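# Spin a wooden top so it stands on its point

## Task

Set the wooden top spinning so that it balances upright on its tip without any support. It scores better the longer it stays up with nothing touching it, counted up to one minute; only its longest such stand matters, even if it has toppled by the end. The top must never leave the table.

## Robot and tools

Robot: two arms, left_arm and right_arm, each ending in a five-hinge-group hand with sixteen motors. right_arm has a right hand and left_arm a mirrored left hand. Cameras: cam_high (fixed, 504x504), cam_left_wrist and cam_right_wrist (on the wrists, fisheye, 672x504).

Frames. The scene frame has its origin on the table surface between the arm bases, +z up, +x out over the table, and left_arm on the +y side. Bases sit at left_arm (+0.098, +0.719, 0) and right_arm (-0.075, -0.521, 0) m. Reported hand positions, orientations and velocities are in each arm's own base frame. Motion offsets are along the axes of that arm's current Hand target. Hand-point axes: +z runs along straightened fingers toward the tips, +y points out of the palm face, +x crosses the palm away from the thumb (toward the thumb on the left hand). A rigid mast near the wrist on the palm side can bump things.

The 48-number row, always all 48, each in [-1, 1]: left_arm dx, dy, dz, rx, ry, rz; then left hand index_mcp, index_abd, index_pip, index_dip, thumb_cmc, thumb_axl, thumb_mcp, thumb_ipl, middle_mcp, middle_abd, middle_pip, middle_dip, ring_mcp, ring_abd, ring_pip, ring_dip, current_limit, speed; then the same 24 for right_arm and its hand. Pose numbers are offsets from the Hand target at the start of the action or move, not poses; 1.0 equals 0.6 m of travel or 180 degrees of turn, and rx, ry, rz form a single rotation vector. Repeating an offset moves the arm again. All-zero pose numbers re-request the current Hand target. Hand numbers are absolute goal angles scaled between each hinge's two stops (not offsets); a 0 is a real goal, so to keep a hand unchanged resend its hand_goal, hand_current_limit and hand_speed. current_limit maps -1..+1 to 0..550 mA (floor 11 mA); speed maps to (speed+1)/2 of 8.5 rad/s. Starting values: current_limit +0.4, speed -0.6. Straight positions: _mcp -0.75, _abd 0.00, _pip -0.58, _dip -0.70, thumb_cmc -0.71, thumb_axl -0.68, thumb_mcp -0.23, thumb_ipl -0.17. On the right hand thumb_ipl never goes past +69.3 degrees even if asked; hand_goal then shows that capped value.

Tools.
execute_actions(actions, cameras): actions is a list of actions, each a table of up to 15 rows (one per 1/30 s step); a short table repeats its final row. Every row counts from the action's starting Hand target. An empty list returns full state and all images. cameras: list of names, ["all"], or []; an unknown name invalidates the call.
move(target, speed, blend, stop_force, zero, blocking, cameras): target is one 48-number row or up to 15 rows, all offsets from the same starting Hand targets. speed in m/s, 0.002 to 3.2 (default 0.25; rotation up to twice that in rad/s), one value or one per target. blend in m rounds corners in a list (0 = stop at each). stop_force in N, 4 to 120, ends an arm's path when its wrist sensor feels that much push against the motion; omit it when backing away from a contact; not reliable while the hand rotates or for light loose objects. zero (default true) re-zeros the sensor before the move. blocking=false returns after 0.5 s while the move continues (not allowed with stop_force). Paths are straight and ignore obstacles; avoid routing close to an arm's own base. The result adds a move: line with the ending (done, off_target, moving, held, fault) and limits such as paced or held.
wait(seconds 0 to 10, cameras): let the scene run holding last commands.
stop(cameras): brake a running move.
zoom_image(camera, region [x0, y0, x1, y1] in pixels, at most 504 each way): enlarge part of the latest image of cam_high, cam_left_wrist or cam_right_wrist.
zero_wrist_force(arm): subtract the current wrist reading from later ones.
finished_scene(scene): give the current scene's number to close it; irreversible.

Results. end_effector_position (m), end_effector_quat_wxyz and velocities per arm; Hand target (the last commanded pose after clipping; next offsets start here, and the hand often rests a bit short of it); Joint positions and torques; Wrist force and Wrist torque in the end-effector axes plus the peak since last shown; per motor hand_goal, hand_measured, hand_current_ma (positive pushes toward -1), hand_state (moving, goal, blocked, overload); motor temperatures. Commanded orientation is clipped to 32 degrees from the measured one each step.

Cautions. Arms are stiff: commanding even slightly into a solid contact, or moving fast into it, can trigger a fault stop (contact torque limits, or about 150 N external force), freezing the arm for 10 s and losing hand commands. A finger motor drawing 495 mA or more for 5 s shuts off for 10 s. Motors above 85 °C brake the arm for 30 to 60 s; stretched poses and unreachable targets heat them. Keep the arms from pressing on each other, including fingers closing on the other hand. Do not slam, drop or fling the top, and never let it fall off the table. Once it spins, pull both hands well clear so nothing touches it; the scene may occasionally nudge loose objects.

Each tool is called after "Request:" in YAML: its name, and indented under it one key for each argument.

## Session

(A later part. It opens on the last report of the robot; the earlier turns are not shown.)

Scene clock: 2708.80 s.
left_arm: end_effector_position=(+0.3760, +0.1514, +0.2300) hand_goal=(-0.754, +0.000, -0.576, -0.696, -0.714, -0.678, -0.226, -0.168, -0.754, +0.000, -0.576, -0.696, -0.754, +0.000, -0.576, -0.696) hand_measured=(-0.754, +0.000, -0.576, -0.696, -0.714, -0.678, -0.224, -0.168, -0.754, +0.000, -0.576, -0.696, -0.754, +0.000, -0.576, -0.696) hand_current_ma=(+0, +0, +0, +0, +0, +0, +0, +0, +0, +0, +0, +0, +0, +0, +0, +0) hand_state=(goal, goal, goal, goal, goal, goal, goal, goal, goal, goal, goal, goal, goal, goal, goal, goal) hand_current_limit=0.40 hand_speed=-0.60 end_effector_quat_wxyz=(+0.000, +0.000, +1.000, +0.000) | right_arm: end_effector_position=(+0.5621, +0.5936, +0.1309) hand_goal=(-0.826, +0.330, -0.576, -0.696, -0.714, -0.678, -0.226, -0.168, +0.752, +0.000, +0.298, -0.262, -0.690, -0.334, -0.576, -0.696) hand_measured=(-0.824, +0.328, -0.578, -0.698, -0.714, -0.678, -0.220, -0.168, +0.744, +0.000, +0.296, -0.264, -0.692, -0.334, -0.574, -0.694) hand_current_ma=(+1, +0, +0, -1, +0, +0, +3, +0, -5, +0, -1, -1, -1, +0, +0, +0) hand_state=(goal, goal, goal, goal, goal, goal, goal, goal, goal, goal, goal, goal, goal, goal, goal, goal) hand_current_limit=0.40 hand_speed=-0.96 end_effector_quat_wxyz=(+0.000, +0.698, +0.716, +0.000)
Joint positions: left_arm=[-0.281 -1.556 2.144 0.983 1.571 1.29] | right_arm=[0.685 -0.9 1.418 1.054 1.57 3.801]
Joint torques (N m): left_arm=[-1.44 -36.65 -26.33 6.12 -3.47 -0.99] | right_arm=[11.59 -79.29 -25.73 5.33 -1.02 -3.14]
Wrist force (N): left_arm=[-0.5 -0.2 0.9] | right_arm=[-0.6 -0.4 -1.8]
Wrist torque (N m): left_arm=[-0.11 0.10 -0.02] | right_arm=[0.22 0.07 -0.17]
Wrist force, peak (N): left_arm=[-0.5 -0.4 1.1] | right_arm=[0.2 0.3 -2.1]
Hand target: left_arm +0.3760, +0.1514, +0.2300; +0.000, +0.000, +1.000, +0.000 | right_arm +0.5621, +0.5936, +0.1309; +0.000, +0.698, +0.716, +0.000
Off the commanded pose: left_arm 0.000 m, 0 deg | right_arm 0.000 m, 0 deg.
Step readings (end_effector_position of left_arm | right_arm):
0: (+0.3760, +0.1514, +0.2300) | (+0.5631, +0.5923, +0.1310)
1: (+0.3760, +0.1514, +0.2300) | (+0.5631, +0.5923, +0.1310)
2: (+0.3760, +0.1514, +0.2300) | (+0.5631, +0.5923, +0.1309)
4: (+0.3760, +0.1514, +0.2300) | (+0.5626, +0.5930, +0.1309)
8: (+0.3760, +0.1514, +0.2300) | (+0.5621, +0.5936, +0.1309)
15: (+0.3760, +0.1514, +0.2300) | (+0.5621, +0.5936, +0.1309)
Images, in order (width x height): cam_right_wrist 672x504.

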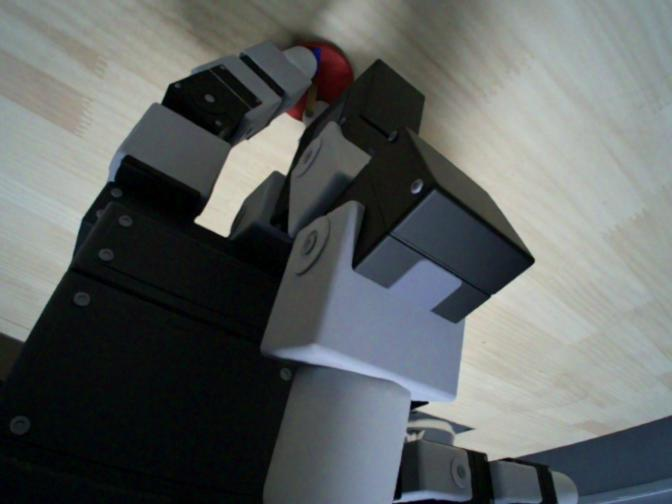

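Request:
execute_actions:
  actions:
    - [[0,0,0,0,0,0,-0.754,0,-0.576,-0.696,-0.714,-0.678,-0.226,-0.168,-0.754,0,-0.576,-0.696,-0.754,0,-0.576,-0.696,0.4,-0.6,0,0,0,0,0,0,-0.45,0.295,-0.153,-0.392,-0.714,-0.678,-0.226,-0.168,0.753,0,0.299,-0.261,-1,-0.30,-1,-1,1,1],[0,0,0,0,0,0,-0.754,0,-0.576,-0.696,-0.714,-0.678,-0.226,-0.168,-0.754,0,-0.576,-0.696,-0.754,0,-0.576,-0.696,0.4,-0.6,0,0,0,0,0,0,-0.45,0.295,-0.153,-0.392,-0.714,-0.678,-0.226,-0.168,0.753,0,0.299,-0.261,-1,-0.30,-1,-1,1,1],[0,0,0,0,0,0,-0.754,0,-0.576,-0.696,-0.714,-0.678,-0.226,-0.168,-0.754,0,-0.576,-0.696,-0.754,0,-0.576,-0.696,0.4,-0.6,0,0,0,0,0,0,-0.45,0.295,-0.153,-0.392,-0.714,-0.678,-0.226,-0.168,0.753,0,0.299,-0.261,-1,-0.30,-1,-1,1,1],[0,0,0,0,0,0,-0.754,0,-0.576,-0.696,-0.714,-0.678,-0.226,-0.168,-0.754,0,-0.576,-0.696,-0.754,0,-0.576,-0.696,0.4,-0.6,0,0,0,0,0,0,-0.45,0.295,-0.153,-0.392,-0.714,-0.678,-0.226,-0.168,0.753,0,0.299,-0.261,-1,-0.30,-1,-1,1,1],[0,0,0,0,0,0,-0.754,0,-0.576,-0.696,-0.714,-0.678,-0.226,-0.168,-0.754,0,-0.576,-0.696,-0.754,0,-0.576,-0.696,0.4,-0.6,0,0,0,0,0,0,-0.45,0.22,-0.153,-0.392,-0.714,-0.678,-0.226,-0.168,0.753,0,0.299,-0.261,-1,-0.22,-1,-1,1,1],[0,0,0,0,0,0,-0.754,0,-0.576,-0.696,-0.714,-0.678,-0.226,-0.168,-0.754,0,-0.576,-0.696,-0.754,0,-0.576,-0.696,0.4,-0.6,0,0,-0.03,0,0,0,-0.45,0.22,-0.153,-0.392,-0.714,-0.678,-0.226,-0.168,0.753,0,0.299,-0.261,-1,-0.22,-1,-1,1,1],[0,0,0,0,0,0,-0.754,0,-0.576,-0.696,-0.714,-0.678,-0.226,-0.168,-0.754,0,-0.576,-0.696,-0.754,0,-0.576,-0.696,0.4,-0.6,0,0,-0.06,0,0,0,-0.45,0.22,-0.153,-0.392,-0.714,-0.678,-0.226,-0.168,0.753,0,0.299,-0.261,-1,-0.22,-1,-1,1,1],[0,0,0,0,0,0,-0.754,0,-0.576,-0.696,-0.714,-0.678,-0.226,-0.168,-0.754,0,-0.576,-0.696,-0.754,0,-0.576,-0.696,0.4,-0.6,0,0,-0.09,0,0,0,-0.45,0.22,-0.153,-0.392,-0.714,-0.678,-0.226,-0.168,0.753,0,0.299,-0.261,-1,-0.22,-1,-1,1,1]]
  cameras: ["cam_right_wrist"]

Request:
zoom_image:
  camera: "cam_right_wrist"
  region: [260, 0, 370, 110]

Request:
wait:
  seconds: 1
  cameras: ["cam_right_wrist"]

Request:
zoom_image:
  camera: "cam_right_wrist"
  region: [260, 0, 370, 110]

Scene clock: 2730.30 s.
left_arm: end_effector_position=(+0.3760, +0.1514, +0.2300) hand_goal=(-0.754, +0.000, -0.576, -0.696, -0.714, -0.678, -0.226, -0.168, -0.754, +0.000, -0.576, -0.696, -0.754, +0.000, -0.576, -0.696) hand_measured=(-0.754, +0.000, -0.576, -0.696, -0.714, -0.678, -0.224, -0.168, -0.754, +0.000, -0.576, -0.696, -0.754, +0.000, -0.576, -0.696) hand_current_ma=(+0, +0, +0, +0, +0, +0, +0, +0, +0, +0, +0, +0, +0, +0, +0, +0) hand_state=(goal, goal, goal, goal, goal, goal, goal, goal, goal, goal, goal, goal, goal, goal, goal, goal) hand_current_limit=0.40 hand_speed=-0.60 end_effector_quat_wxyz=(+0.000, +0.000, +1.000, +0.000) | right_arm: end_effector_position=(+0.5621, +0.5936, +0.1847) hand_goal=(-0.450, +0.220, -0.154, -0.392, -0.714, -0.678, -0.226, -0.168, +0.752, +0.000, +0.298, -0.262, -1.000, -0.220, -1.000, -1.000) hand_measured=(-0.454, +0.222, -0.158, -0.396, -0.714, -0.678, -0.222, -0.168, +0.744, +0.000, +0.296, -0.264, -0.992, -0.222, -0.994, -0.996) hand_current_ma=(-2, +0, -2, -1, +0, +0, +3, +0, -5, +0, -1, -1, +5, +0, +2, +1) hand_state=(goal, goal, goal, goal, goal, goal, goal, goal, goal, goal, goal, goal, goal, goal, goal, goal) hand_current_limit=1.00 hand_speed=1.00 end_effector_quat_wxyz=(+0.000, +0.698, +0.716, +0.000) end_effector_velocity=(+0.000, -0.001, +0.001) end_effector_angular_velocity=(-0.002, +0.004, -0.001)
Joint positions: left_arm=[-0.281 -1.556 2.144 0.983 1.571 1.29] | right_arm=[0.685 -0.941 1.383 1.13 1.57 3.801]
Joint velocities: left_arm=[within noise] | right_arm=[-0.001 0 -0.001 0.005 -0.001 0]
Joint torques (N m): left_arm=[-4.49 -37.87 -25.77 6.07 -3.97 -1.22] | right_arm=[4.87 -97.41 -40.12 7.02 -1.41 -1.49]
Wrist force (N): left_arm=[0.0 -0.5 0.5] | right_arm=[0.1 0.4 -1.0]
Wrist torque (N m): left_arm=[-0.10 0.02 0.02] | right_arm=[0.24 0.01 -0.09]
Wrist force, peak (N): left_arm=[-0.5 -0.6 1.0] | right_arm=[0.4 0.2 -9.8]
Hand target: left_arm +0.3760, +0.1514, +0.2300; +0.000, +0.000, +1.000, +0.000 | right_arm +0.5622, +0.5936, +0.1849; +0.000, +0.698, +0.716, +0.000
Off the commanded pose: left_arm 0.000 m, 0 deg | right_arm 0.000 m, 0 deg.
Step readings (end_effector_position of left_arm | right_arm):
0: (+0.3760, +0.1514, +0.2300) | (+0.5621, +0.5936, +0.1309)
1: (+0.3760, +0.1514, +0.2300) | (+0.5621, +0.5936, +0.1309)
2: (+0.3760, +0.1514, +0.2300) | (+0.5621, +0.5936, +0.1309)
4: (+0.3760, +0.1514, +0.2300) | (+0.5621, +0.5936, +0.1309)
8: (+0.3760, +0.1514, +0.2300) | (+0.5620, +0.5935, +0.1497)
15: (+0.3760, +0.1514, +0.2300) | (+0.5622, +0.5936, +0.1860)
Images, in order (width x height): cam_right_wrist 672x504.

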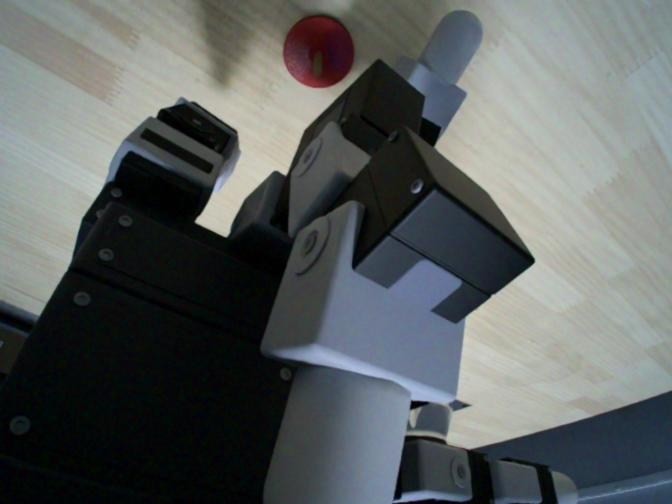

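Scaled by 4.582 from the camera's 672x504 image, which has a finer 960x720 frame.

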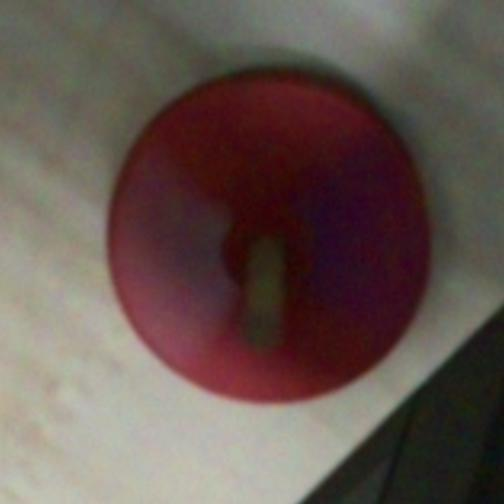

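Scene clock: 2731.30 s.
left_arm: end_effector_position=(+0.3760, +0.1514, +0.2300) hand_goal=(-0.754, +0.000, -0.576, -0.696, -0.714, -0.678, -0.226, -0.168, -0.754, +0.000, -0.576, -0.696, -0.754, +0.000, -0.576, -0.696) hand_measured=(-0.754, +0.000, -0.576, -0.696, -0.714, -0.678, -0.224, -0.168, -0.754, +0.000, -0.576, -0.696, -0.754, +0.000, -0.576, -0.696) hand_current_ma=(+0, +0, +0, +0, +0, +0, +0, +0, +0, +0, +0, +0, +0, +0, +0, +0) hand_state=(goal, goal, goal, goal, goal, goal, goal, goal, goal, goal, goal, goal, goal, goal, goal, goal) hand_current_limit=0.40 hand_speed=-0.60 end_effector_quat_wxyz=(+0.000, +0.000, +1.000, +0.000) | right_arm: end_effector_position=(+0.5621, +0.5936, +0.1849) hand_goal=(-0.450, +0.220, -0.154, -0.392, -0.714, -0.678, -0.226, -0.168, +0.752, +0.000, +0.298, -0.262, -1.000, -0.220, -1.000, -1.000) hand_measured=(-0.454, +0.222, -0.158, -0.396, -0.714, -0.678, -0.222, -0.168, +0.744, +0.000, +0.296, -0.264, -0.992, -0.222, -0.994, -0.996) hand_current_ma=(-2, +0, -2, -1, +0, +0, +3, +0, -5, +0, -1, -1, +5, +0, +2, +1) hand_state=(goal, goal, goal, goal, goal, goal, goal, goal, goal, goal, goal, goal, goal, goal, goal, goal) hand_current_limit=1.00 hand_speed=1.00 end_effector_quat_wxyz=(+0.000, +0.698, +0.716, +0.000)
Joint positions: left_arm=[-0.281 -1.556 2.144 0.983 1.571 1.29] | right_arm=[0.685 -0.941 1.383 1.13 1.57 3.801]
Joint torques (N m): left_arm=[-4.39 -36.89 -26.34 5.95 -3.42 -1.35] | right_arm=[-17.16 -95.34 -39.5 6.56 -1.24 2.53]
Wrist force (N): left_arm=[-0.3 -0.4 0.6] | right_arm=[0.3 0.3 -0.9]
Wrist torque (N m): left_arm=[-0.11 0.08 -0.01] | right_arm=[0.23 -0.01 -0.08]
Wrist force, peak (N): left_arm=[-0.2 -0.6 0.9] | right_arm=[0.4 1.0 -1.2]
Hand target: left_arm +0.3760, +0.1514, +0.2300; +0.000, +0.000, +1.000, +0.000 | right_arm +0.5622, +0.5936, +0.1849; +0.000, +0.698, +0.716, +0.000
Off the commanded pose: left_arm 0.000 m, 0 deg | right_arm 0.000 m, 0 deg.
wait: 1.00 s; at rest by 0.17 s
Images, in order (width x height): cam_right_wrist 672x504.

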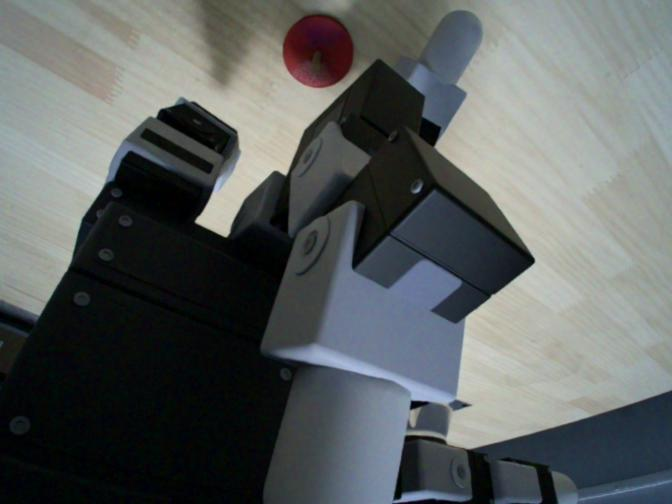

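Scaled by 4.582 from the camera's 672x504 image, which has a finer 960x720 frame.

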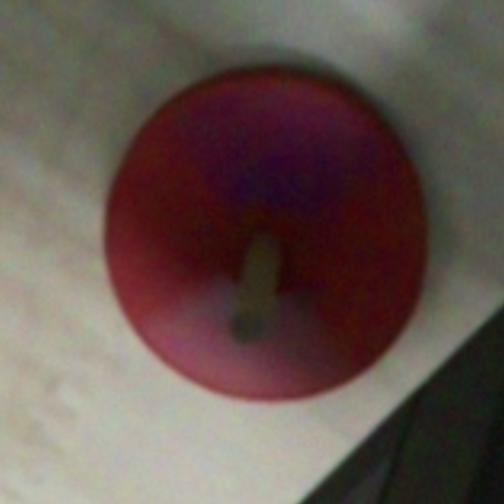

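Request:
wait:
  seconds: 4
  cameras: ["cam_right_wrist"]

Request:
zoom_image:
  camera: "cam_right_wrist"
  region: [260, 0, 370, 110]

Request:
wait:
  seconds: 3
  cameras: ["cam_right_wrist"]

Request:
zoom_image:
  camera: "cam_right_wrist"
  region: [260, 0, 370, 110]

Request:
wait:
  seconds: 3
  cameras: ["cam_right_wrist"]

Request:
zoom_image:
  camera: "cam_right_wrist"
  region: [260, 0, 370, 110]

Request:
wait:
  seconds: 3
  cameras: ["cam_right_wrist"]

Request:
zoom_image:
  camera: "cam_right_wrist"
  region: [260, 0, 370, 110]

Scene clock: 2746.43 s.
left_arm: end_effector_position=(+0.3760, +0.1514, +0.2300) hand_goal=(-0.754, +0.000, -0.576, -0.696, -0.714, -0.678, -0.226, -0.168, -0.754, +0.000, -0.576, -0.696, -0.754, +0.000, -0.576, -0.696) hand_measured=(-0.754, +0.000, -0.576, -0.696, -0.714, -0.678, -0.224, -0.168, -0.754, +0.000, -0.576, -0.696, -0.754, +0.000, -0.576, -0.696) hand_current_ma=(+0, +0, +0, +0, +0, +0, +0, +0, +0, +0, +0, +0, +0, +0, +0, +0) hand_state=(goal, goal, goal, goal, goal, goal, goal, goal, goal, goal, goal, goal, goal, goal, goal, goal) hand_current_limit=0.40 hand_speed=-0.60 end_effector_quat_wxyz=(+0.000, +0.000, +1.000, +0.000) | right_arm: end_effector_position=(+0.5622, +0.5935, +0.1849) hand_goal=(-0.450, +0.220, -0.154, -0.392, -0.714, -0.678, -0.226, -0.168, +0.752, +0.000, +0.298, -0.262, -1.000, -0.220, -1.000, -1.000) hand_measured=(-0.454, +0.222, -0.158, -0.396, -0.714, -0.678, -0.222, -0.168, +0.744, +0.000, +0.296, -0.264, -0.992, -0.222, -0.994, -0.996) hand_current_ma=(-2, +0, -2, -1, +0, +0, +3, +0, -5, +0, -1, -1, +5, +0, +2, +1) hand_state=(goal, goal, goal, goal, goal, goal, goal, goal, goal, goal, goal, goal, goal, goal, goal, goal) hand_current_limit=1.00 hand_speed=1.00 end_effector_quat_wxyz=(+0.000, +0.698, +0.716, +0.000)
Joint positions: left_arm=[-0.281 -1.556 2.144 0.983 1.571 1.29] | right_arm=[0.685 -0.941 1.383 1.13 1.57 3.801]
Joint torques (N m): left_arm=[-5.27 -39.1 -26.36 6.08 -4.35 -1.14] | right_arm=[-19.41 -95.22 -38.79 6.65 1.15 2.04]
Wrist force (N): left_arm=[-0.1 -0.3 0.7] | right_arm=[-0.1 0.2 -1.3]
Wrist torque (N m): left_arm=[-0.10 0.05 0.01] | right_arm=[0.25 0.05 -0.11]
Wrist force, peak (N): left_arm=[-0.4 -0.8 0.9] | right_arm=[0.1 0.5 -1.9]
Hand target: left_arm +0.3760, +0.1514, +0.2300; +0.000, +0.000, +1.000, +0.000 | right_arm +0.5622, +0.5936, +0.1849; +0.000, +0.698, +0.716, +0.000
Off the commanded pose: left_arm 0.000 m, 0 deg | right_arm 0.000 m, 0 deg.
wait: 4.00 s; at rest from the start
Images, in order (width x height): cam_right_wrist 672x504.

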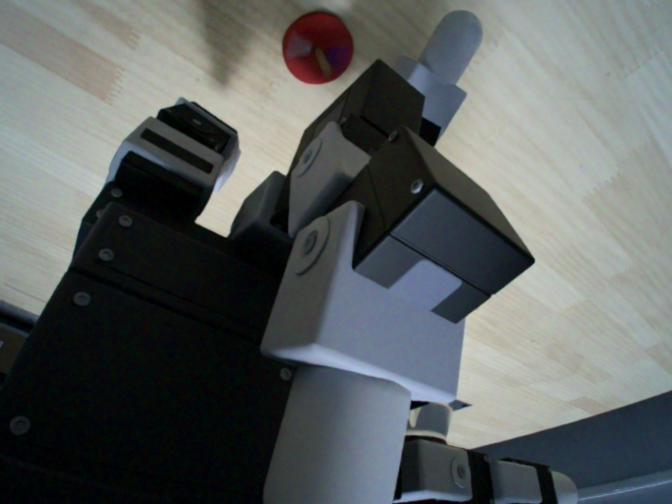

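Scaled by 4.582 from the camera's 672x504 image, which has a finer 960x720 frame.

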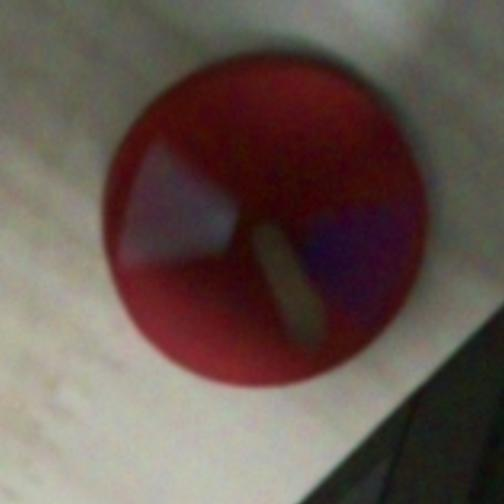

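Scene clock: 2749.43 s.
left_arm: end_effector_position=(+0.3760, +0.1514, +0.2300) hand_goal=(-0.754, +0.000, -0.576, -0.696, -0.714, -0.678, -0.226, -0.168, -0.754, +0.000, -0.576, -0.696, -0.754, +0.000, -0.576, -0.696) hand_measured=(-0.754, +0.000, -0.576, -0.696, -0.714, -0.678, -0.224, -0.168, -0.754, +0.000, -0.576, -0.696, -0.754, +0.000, -0.576, -0.696) hand_current_ma=(+0, +0, +0, +0, +0, +0, +0, +0, +0, +0, +0, +0, +0, +0, +0, +0) hand_state=(goal, goal, goal, goal, goal, goal, goal, goal, goal, goal, goal, goal, goal, goal, goal, goal) hand_current_limit=0.40 hand_speed=-0.60 end_effector_quat_wxyz=(+0.000, +0.000, +1.000, +0.000) | right_arm: end_effector_position=(+0.5622, +0.5935, +0.1849) hand_goal=(-0.450, +0.220, -0.154, -0.392, -0.714, -0.678, -0.226, -0.168, +0.752, +0.000, +0.298, -0.262, -1.000, -0.220, -1.000, -1.000) hand_measured=(-0.454, +0.222, -0.158, -0.396, -0.714, -0.678, -0.222, -0.168, +0.744, +0.000, +0.296, -0.264, -0.992, -0.222, -0.994, -0.996) hand_current_ma=(-2, +0, -2, -1, +0, +0, +3, +0, -5, +0, -1, -1, +5, +0, +2, +1) hand_state=(goal, goal, goal, goal, goal, goal, goal, goal, goal, goal, goal, goal, goal, goal, goal, goal) hand_current_limit=1.00 hand_speed=1.00 end_effector_quat_wxyz=(+0.000, +0.698, +0.716, +0.000)
Joint positions: left_arm=[-0.281 -1.556 2.144 0.983 1.571 1.29] | right_arm=[0.685 -0.941 1.383 1.13 1.57 3.801]
Joint torques (N m): left_arm=[-1.77 -39.1 -26.74 6.03 -4.24 -1.16] | right_arm=[-17.85 -94.19 -38.28 6.44 0.94 2.26]
Wrist force (N): left_arm=[-0.2 -0.4 0.4] | right_arm=[0.1 0.1 -0.9]
Wrist torque (N m): left_arm=[-0.10 0.06 0.00] | right_arm=[0.20 0.02 -0.10]
Wrist force, peak (N): left_arm=[-0.4 -0.8 0.9] | right_arm=[0.7 0.7 -1.3]
Hand target: left_arm +0.3760, +0.1514, +0.2300; +0.000, +0.000, +1.000, +0.000 | right_arm +0.5622, +0.5936, +0.1849; +0.000, +0.698, +0.716, +0.000
Off the commanded pose: left_arm 0.000 m, 0 deg | right_arm 0.000 m, 0 deg.
wait: 3.00 s; at rest by 0.17 s
Images, in order (width x height): cam_right_wrist 672x504.

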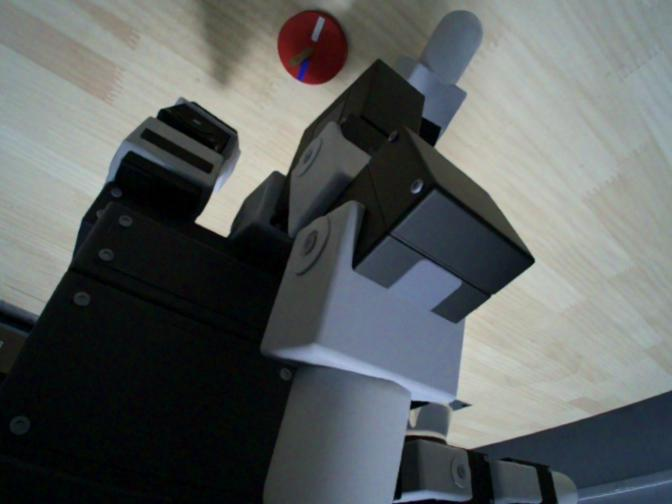

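Scaled by 4.582 from the camera's 672x504 image, which has a finer 960x720 frame.

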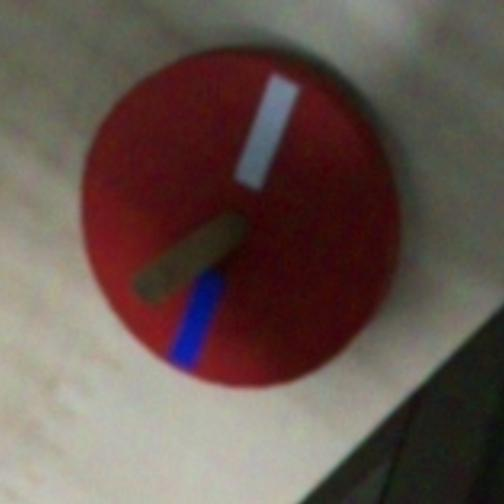

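Scene clock: 2752.43 s.
left_arm: end_effector_position=(+0.3760, +0.1514, +0.2300) hand_goal=(-0.754, +0.000, -0.576, -0.696, -0.714, -0.678, -0.226, -0.168, -0.754, +0.000, -0.576, -0.696, -0.754, +0.000, -0.576, -0.696) hand_measured=(-0.754, +0.000, -0.576, -0.696, -0.714, -0.678, -0.224, -0.168, -0.754, +0.000, -0.576, -0.696, -0.754, +0.000, -0.576, -0.696) hand_current_ma=(+0, +0, +0, +0, +0, +0, +0, +0, +0, +0, +0, +0, +0, +0, +0, +0) hand_state=(goal, goal, goal, goal, goal, goal, goal, goal, goal, goal, goal, goal, goal, goal, goal, goal) hand_current_limit=0.40 hand_speed=-0.60 end_effector_quat_wxyz=(+0.000, +0.000, +1.000, +0.000) | right_arm: end_effector_position=(+0.5622, +0.5935, +0.1849) hand_goal=(-0.450, +0.220, -0.154, -0.392, -0.714, -0.678, -0.226, -0.168, +0.752, +0.000, +0.298, -0.262, -1.000, -0.220, -1.000, -1.000) hand_measured=(-0.454, +0.222, -0.158, -0.396, -0.714, -0.678, -0.222, -0.168, +0.744, +0.000, +0.296, -0.264, -0.992, -0.222, -0.994, -0.996) hand_current_ma=(-2, +0, -2, -1, +0, +0, +3, +0, -5, +0, -1, -1, +5, +0, +2, +1) hand_state=(goal, goal, goal, goal, goal, goal, goal, goal, goal, goal, goal, goal, goal, goal, goal, goal) hand_current_limit=1.00 hand_speed=1.00 end_effector_quat_wxyz=(+0.000, +0.698, +0.716, +0.000)
Joint positions: left_arm=[-0.281 -1.556 2.144 0.983 1.571 1.29] | right_arm=[0.685 -0.941 1.383 1.13 1.57 3.801]
Joint torques (N m): left_arm=[-3.26 -39.26 -26.58 6.33 -3.57 -1.25] | right_arm=[-17.65 -94 -38.16 6.8 1.09 2]
Wrist force (N): left_arm=[-0.1 -0.4 0.5] | right_arm=[0.2 0.1 -1.3]
Wrist torque (N m): left_arm=[-0.10 0.04 0.01] | right_arm=[0.24 0.02 -0.09]
Wrist force, peak (N): left_arm=[-0.1 -0.5 1.0] | right_arm=[0.3 0.4 -1.8]
Hand target: left_arm +0.3760, +0.1514, +0.2300; +0.000, +0.000, +1.000, +0.000 | right_arm +0.5622, +0.5936, +0.1849; +0.000, +0.698, +0.716, +0.000
Off the commanded pose: left_arm 0.000 m, 0 deg | right_arm 0.000 m, 0 deg.
wait: 3.00 s; at rest by 0.17 s
Images, in order (width x height): cam_right_wrist 672x504.

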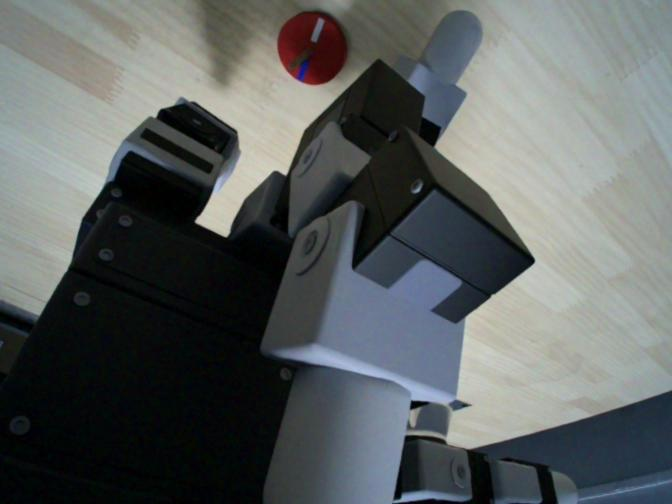

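Scaled by 4.582 from the camera's 672x504 image, which has a finer 960x720 frame.

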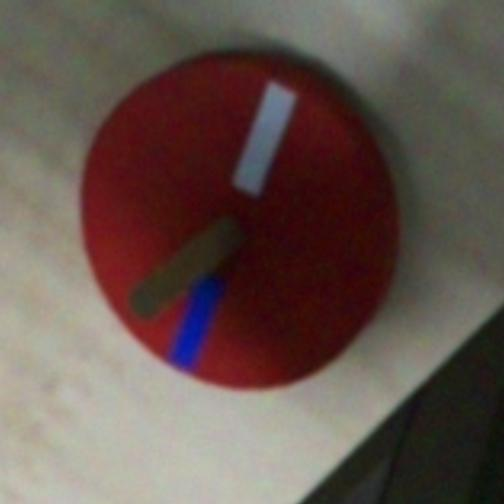

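Scene clock: 2755.43 s.
left_arm: end_effector_position=(+0.3760, +0.1514, +0.2300) hand_goal=(-0.754, +0.000, -0.576, -0.696, -0.714, -0.678, -0.226, -0.168, -0.754, +0.000, -0.576, -0.696, -0.754, +0.000, -0.576, -0.696) hand_measured=(-0.754, +0.000, -0.576, -0.696, -0.714, -0.678, -0.224, -0.168, -0.754, +0.000, -0.576, -0.696, -0.754, +0.000, -0.576, -0.696) hand_current_ma=(+0, +0, +0, +0, +0, +0, +0, +0, +0, +0, +0, +0, +0, +0, +0, +0) hand_state=(goal, goal, goal, goal, goal, goal, goal, goal, goal, goal, goal, goal, goal, goal, goal, goal) hand_current_limit=0.40 hand_speed=-0.60 end_effector_quat_wxyz=(+0.000, +0.000, +1.000, +0.000) | right_arm: end_effector_position=(+0.5622, +0.5935, +0.1849) hand_goal=(-0.450, +0.220, -0.154, -0.392, -0.714, -0.678, -0.226, -0.168, +0.752, +0.000, +0.298, -0.262, -1.000, -0.220, -1.000, -1.000) hand_measured=(-0.454, +0.222, -0.158, -0.396, -0.714, -0.678, -0.222, -0.168, +0.744, +0.000, +0.296, -0.264, -0.992, -0.222, -0.994, -0.996) hand_current_ma=(-2, +0, -2, -1, +0, +0, +3, +0, -5, +0, -1, -1, +5, +0, +2, +1) hand_state=(goal, goal, goal, goal, goal, goal, goal, goal, goal, goal, goal, goal, goal, goal, goal, goal) hand_current_limit=1.00 hand_speed=1.00 end_effector_quat_wxyz=(+0.000, +0.698, +0.716, +0.000)
Joint positions: left_arm=[-0.281 -1.556 2.144 0.983 1.571 1.29] | right_arm=[0.685 -0.941 1.383 1.13 1.57 3.801]
Joint torques (N m): left_arm=[-2.43 -39.04 -26.59 6.21 -4.12 -1.44] | right_arm=[-19.72 -94.37 -37.92 6.64 1.03 1.83]
Wrist force (N): left_arm=[-0.3 -0.1 0.6] | right_arm=[0.5 0.0 -0.8]
Wrist torque (N m): left_arm=[-0.06 0.07 -0.01] | right_arm=[0.17 -0.05 -0.06]
Wrist force, peak (N): left_arm=[-0.5 -0.4 1.0] | right_arm=[-0.2 0.2 -1.8]
Hand target: left_arm +0.3760, +0.1514, +0.2300; +0.000, +0.000, +1.000, +0.000 | right_arm +0.5622, +0.5936, +0.1849; +0.000, +0.698, +0.716, +0.000
Off the commanded pose: left_arm 0.000 m, 0 deg | right_arm 0.000 m, 0 deg.
wait: 3.00 s; at rest by 0.17 s
Images, in order (width x height): cam_right_wrist 672x504.

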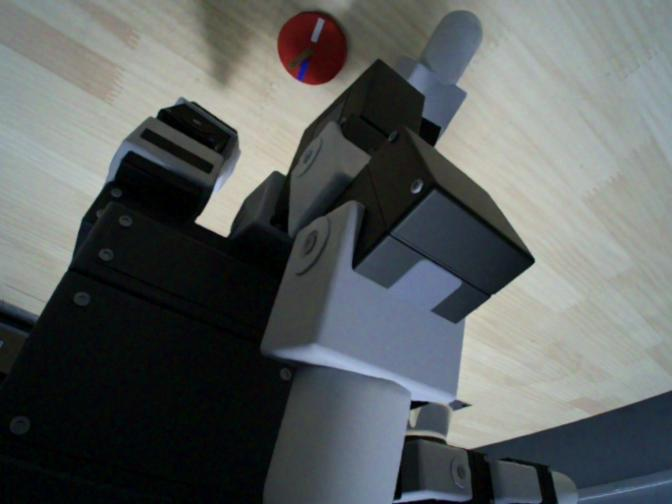

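Scaled by 4.582 from the camera's 672x504 image, which has a finer 960x720 frame.

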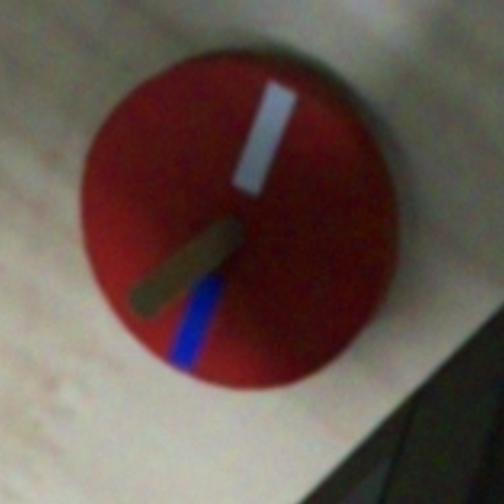

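Request:
move:
  target: [0,0,0,0,0,0,-0.754,0,-0.576,-0.696,-0.714,-0.678,-0.226,-0.168,-0.754,0,-0.576,-0.696,-0.754,0,-0.576,-0.696,0.4,-0.6,0.0748,-0.0508,-0.0128,-0.0556,-0.0764,0,-0.754,0.285,-0.576,-0.696,-0.714,-0.678,-0.226,-0.168,0.753,0,0.299,-0.261,-0.754,-0.285,-0.576,-0.696,0.4,-0.7]
  speed: 0.1
  cameras: ["cam_right_wrist"]

Request:
zoom_image:
  camera: "cam_right_wrist"
  region: [265, 0, 365, 100]

Scene clock: 2846.57 s.
left_arm: end_effector_position=(+0.3760, +0.1514, +0.2300) hand_goal=(-0.754, +0.000, -0.576, -0.696, -0.714, -0.678, -0.226, -0.168, -0.754, +0.000, -0.576, -0.696, -0.754, +0.000, -0.576, -0.696) hand_measured=(-0.754, +0.000, -0.576, -0.696, -0.714, -0.678, -0.224, -0.168, -0.754, +0.000, -0.576, -0.696, -0.754, +0.000, -0.576, -0.696) hand_current_ma=(+0, +0, +0, +0, +0, +0, +0, +0, +0, +0, +0, +0, +0, +0, +0, +0) hand_state=(goal, goal, goal, goal, goal, goal, goal, goal, goal, goal, goal, goal, goal, goal, goal, goal) hand_current_limit=0.40 hand_speed=-0.60 end_effector_quat_wxyz=(+0.000, +0.000, +1.000, +0.000) | right_arm: end_effector_position=(+0.5305, +0.6377, +0.1925) hand_goal=(-0.754, +0.284, -0.576, -0.696, -0.714, -0.678, -0.226, -0.168, +0.752, +0.000, +0.298, -0.262, -0.754, -0.286, -0.576, -0.696) hand_measured=(-0.752, +0.280, -0.574, -0.694, -0.714, -0.678, -0.222, -0.168, +0.744, +0.000, +0.296, -0.264, -0.754, -0.280, -0.578, -0.698) hand_current_ma=(+0, -1, +1, +1, +0, +0, +3, +0, -5, +0, -1, -1, +0, +2, -1, -1) hand_state=(goal, goal, goal, goal, goal, goal, goal, goal, goal, goal, goal, goal, goal, goal, goal, goal) hand_current_limit=0.40 hand_speed=-0.70 end_effector_quat_wxyz=(+0.146, +0.690, +0.708, -0.022)
Joint positions: left_arm=[-0.281 -1.556 2.144 0.983 1.571 1.29] | right_arm=[0.842 -0.855 1.291 1.192 1.861 3.967]
Joint torques (N m): left_arm=[-2.92 -41.71 -25.64 6.12 -3.61 -1.4] | right_arm=[-14.94 -101.66 -25.06 0.47 1.08 -4.17]
Wrist force (N): left_arm=[0.0 -0.4 0.7] | right_arm=[-0.1 0.8 -1.1]
Wrist torque (N m): left_arm=[-0.11 0.04 0.02] | right_arm=[0.27 -0.03 0.32]
Wrist force, peak (N): left_arm=[-0.4 -0.8 1.0] | right_arm=[-0.2 0.3 -2.1]
Hand target: left_arm +0.3760, +0.1514, +0.2300; +0.000, +0.000, +1.000, +0.000 | right_arm +0.5306, +0.6376, +0.1926; +0.146, +0.690, +0.708, -0.022
Off the commanded pose: left_arm 0.000 m, 0 deg | right_arm 0.000 m, 0 deg.
move: done
Images, in order (width x height): cam_right_wrist 672x504.

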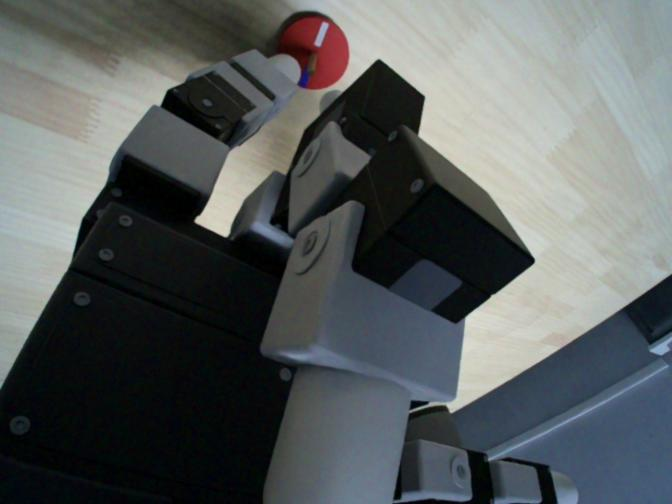

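Scaled by 5.040 from the camera's 672x504 image, which has a finer 960x720 frame.

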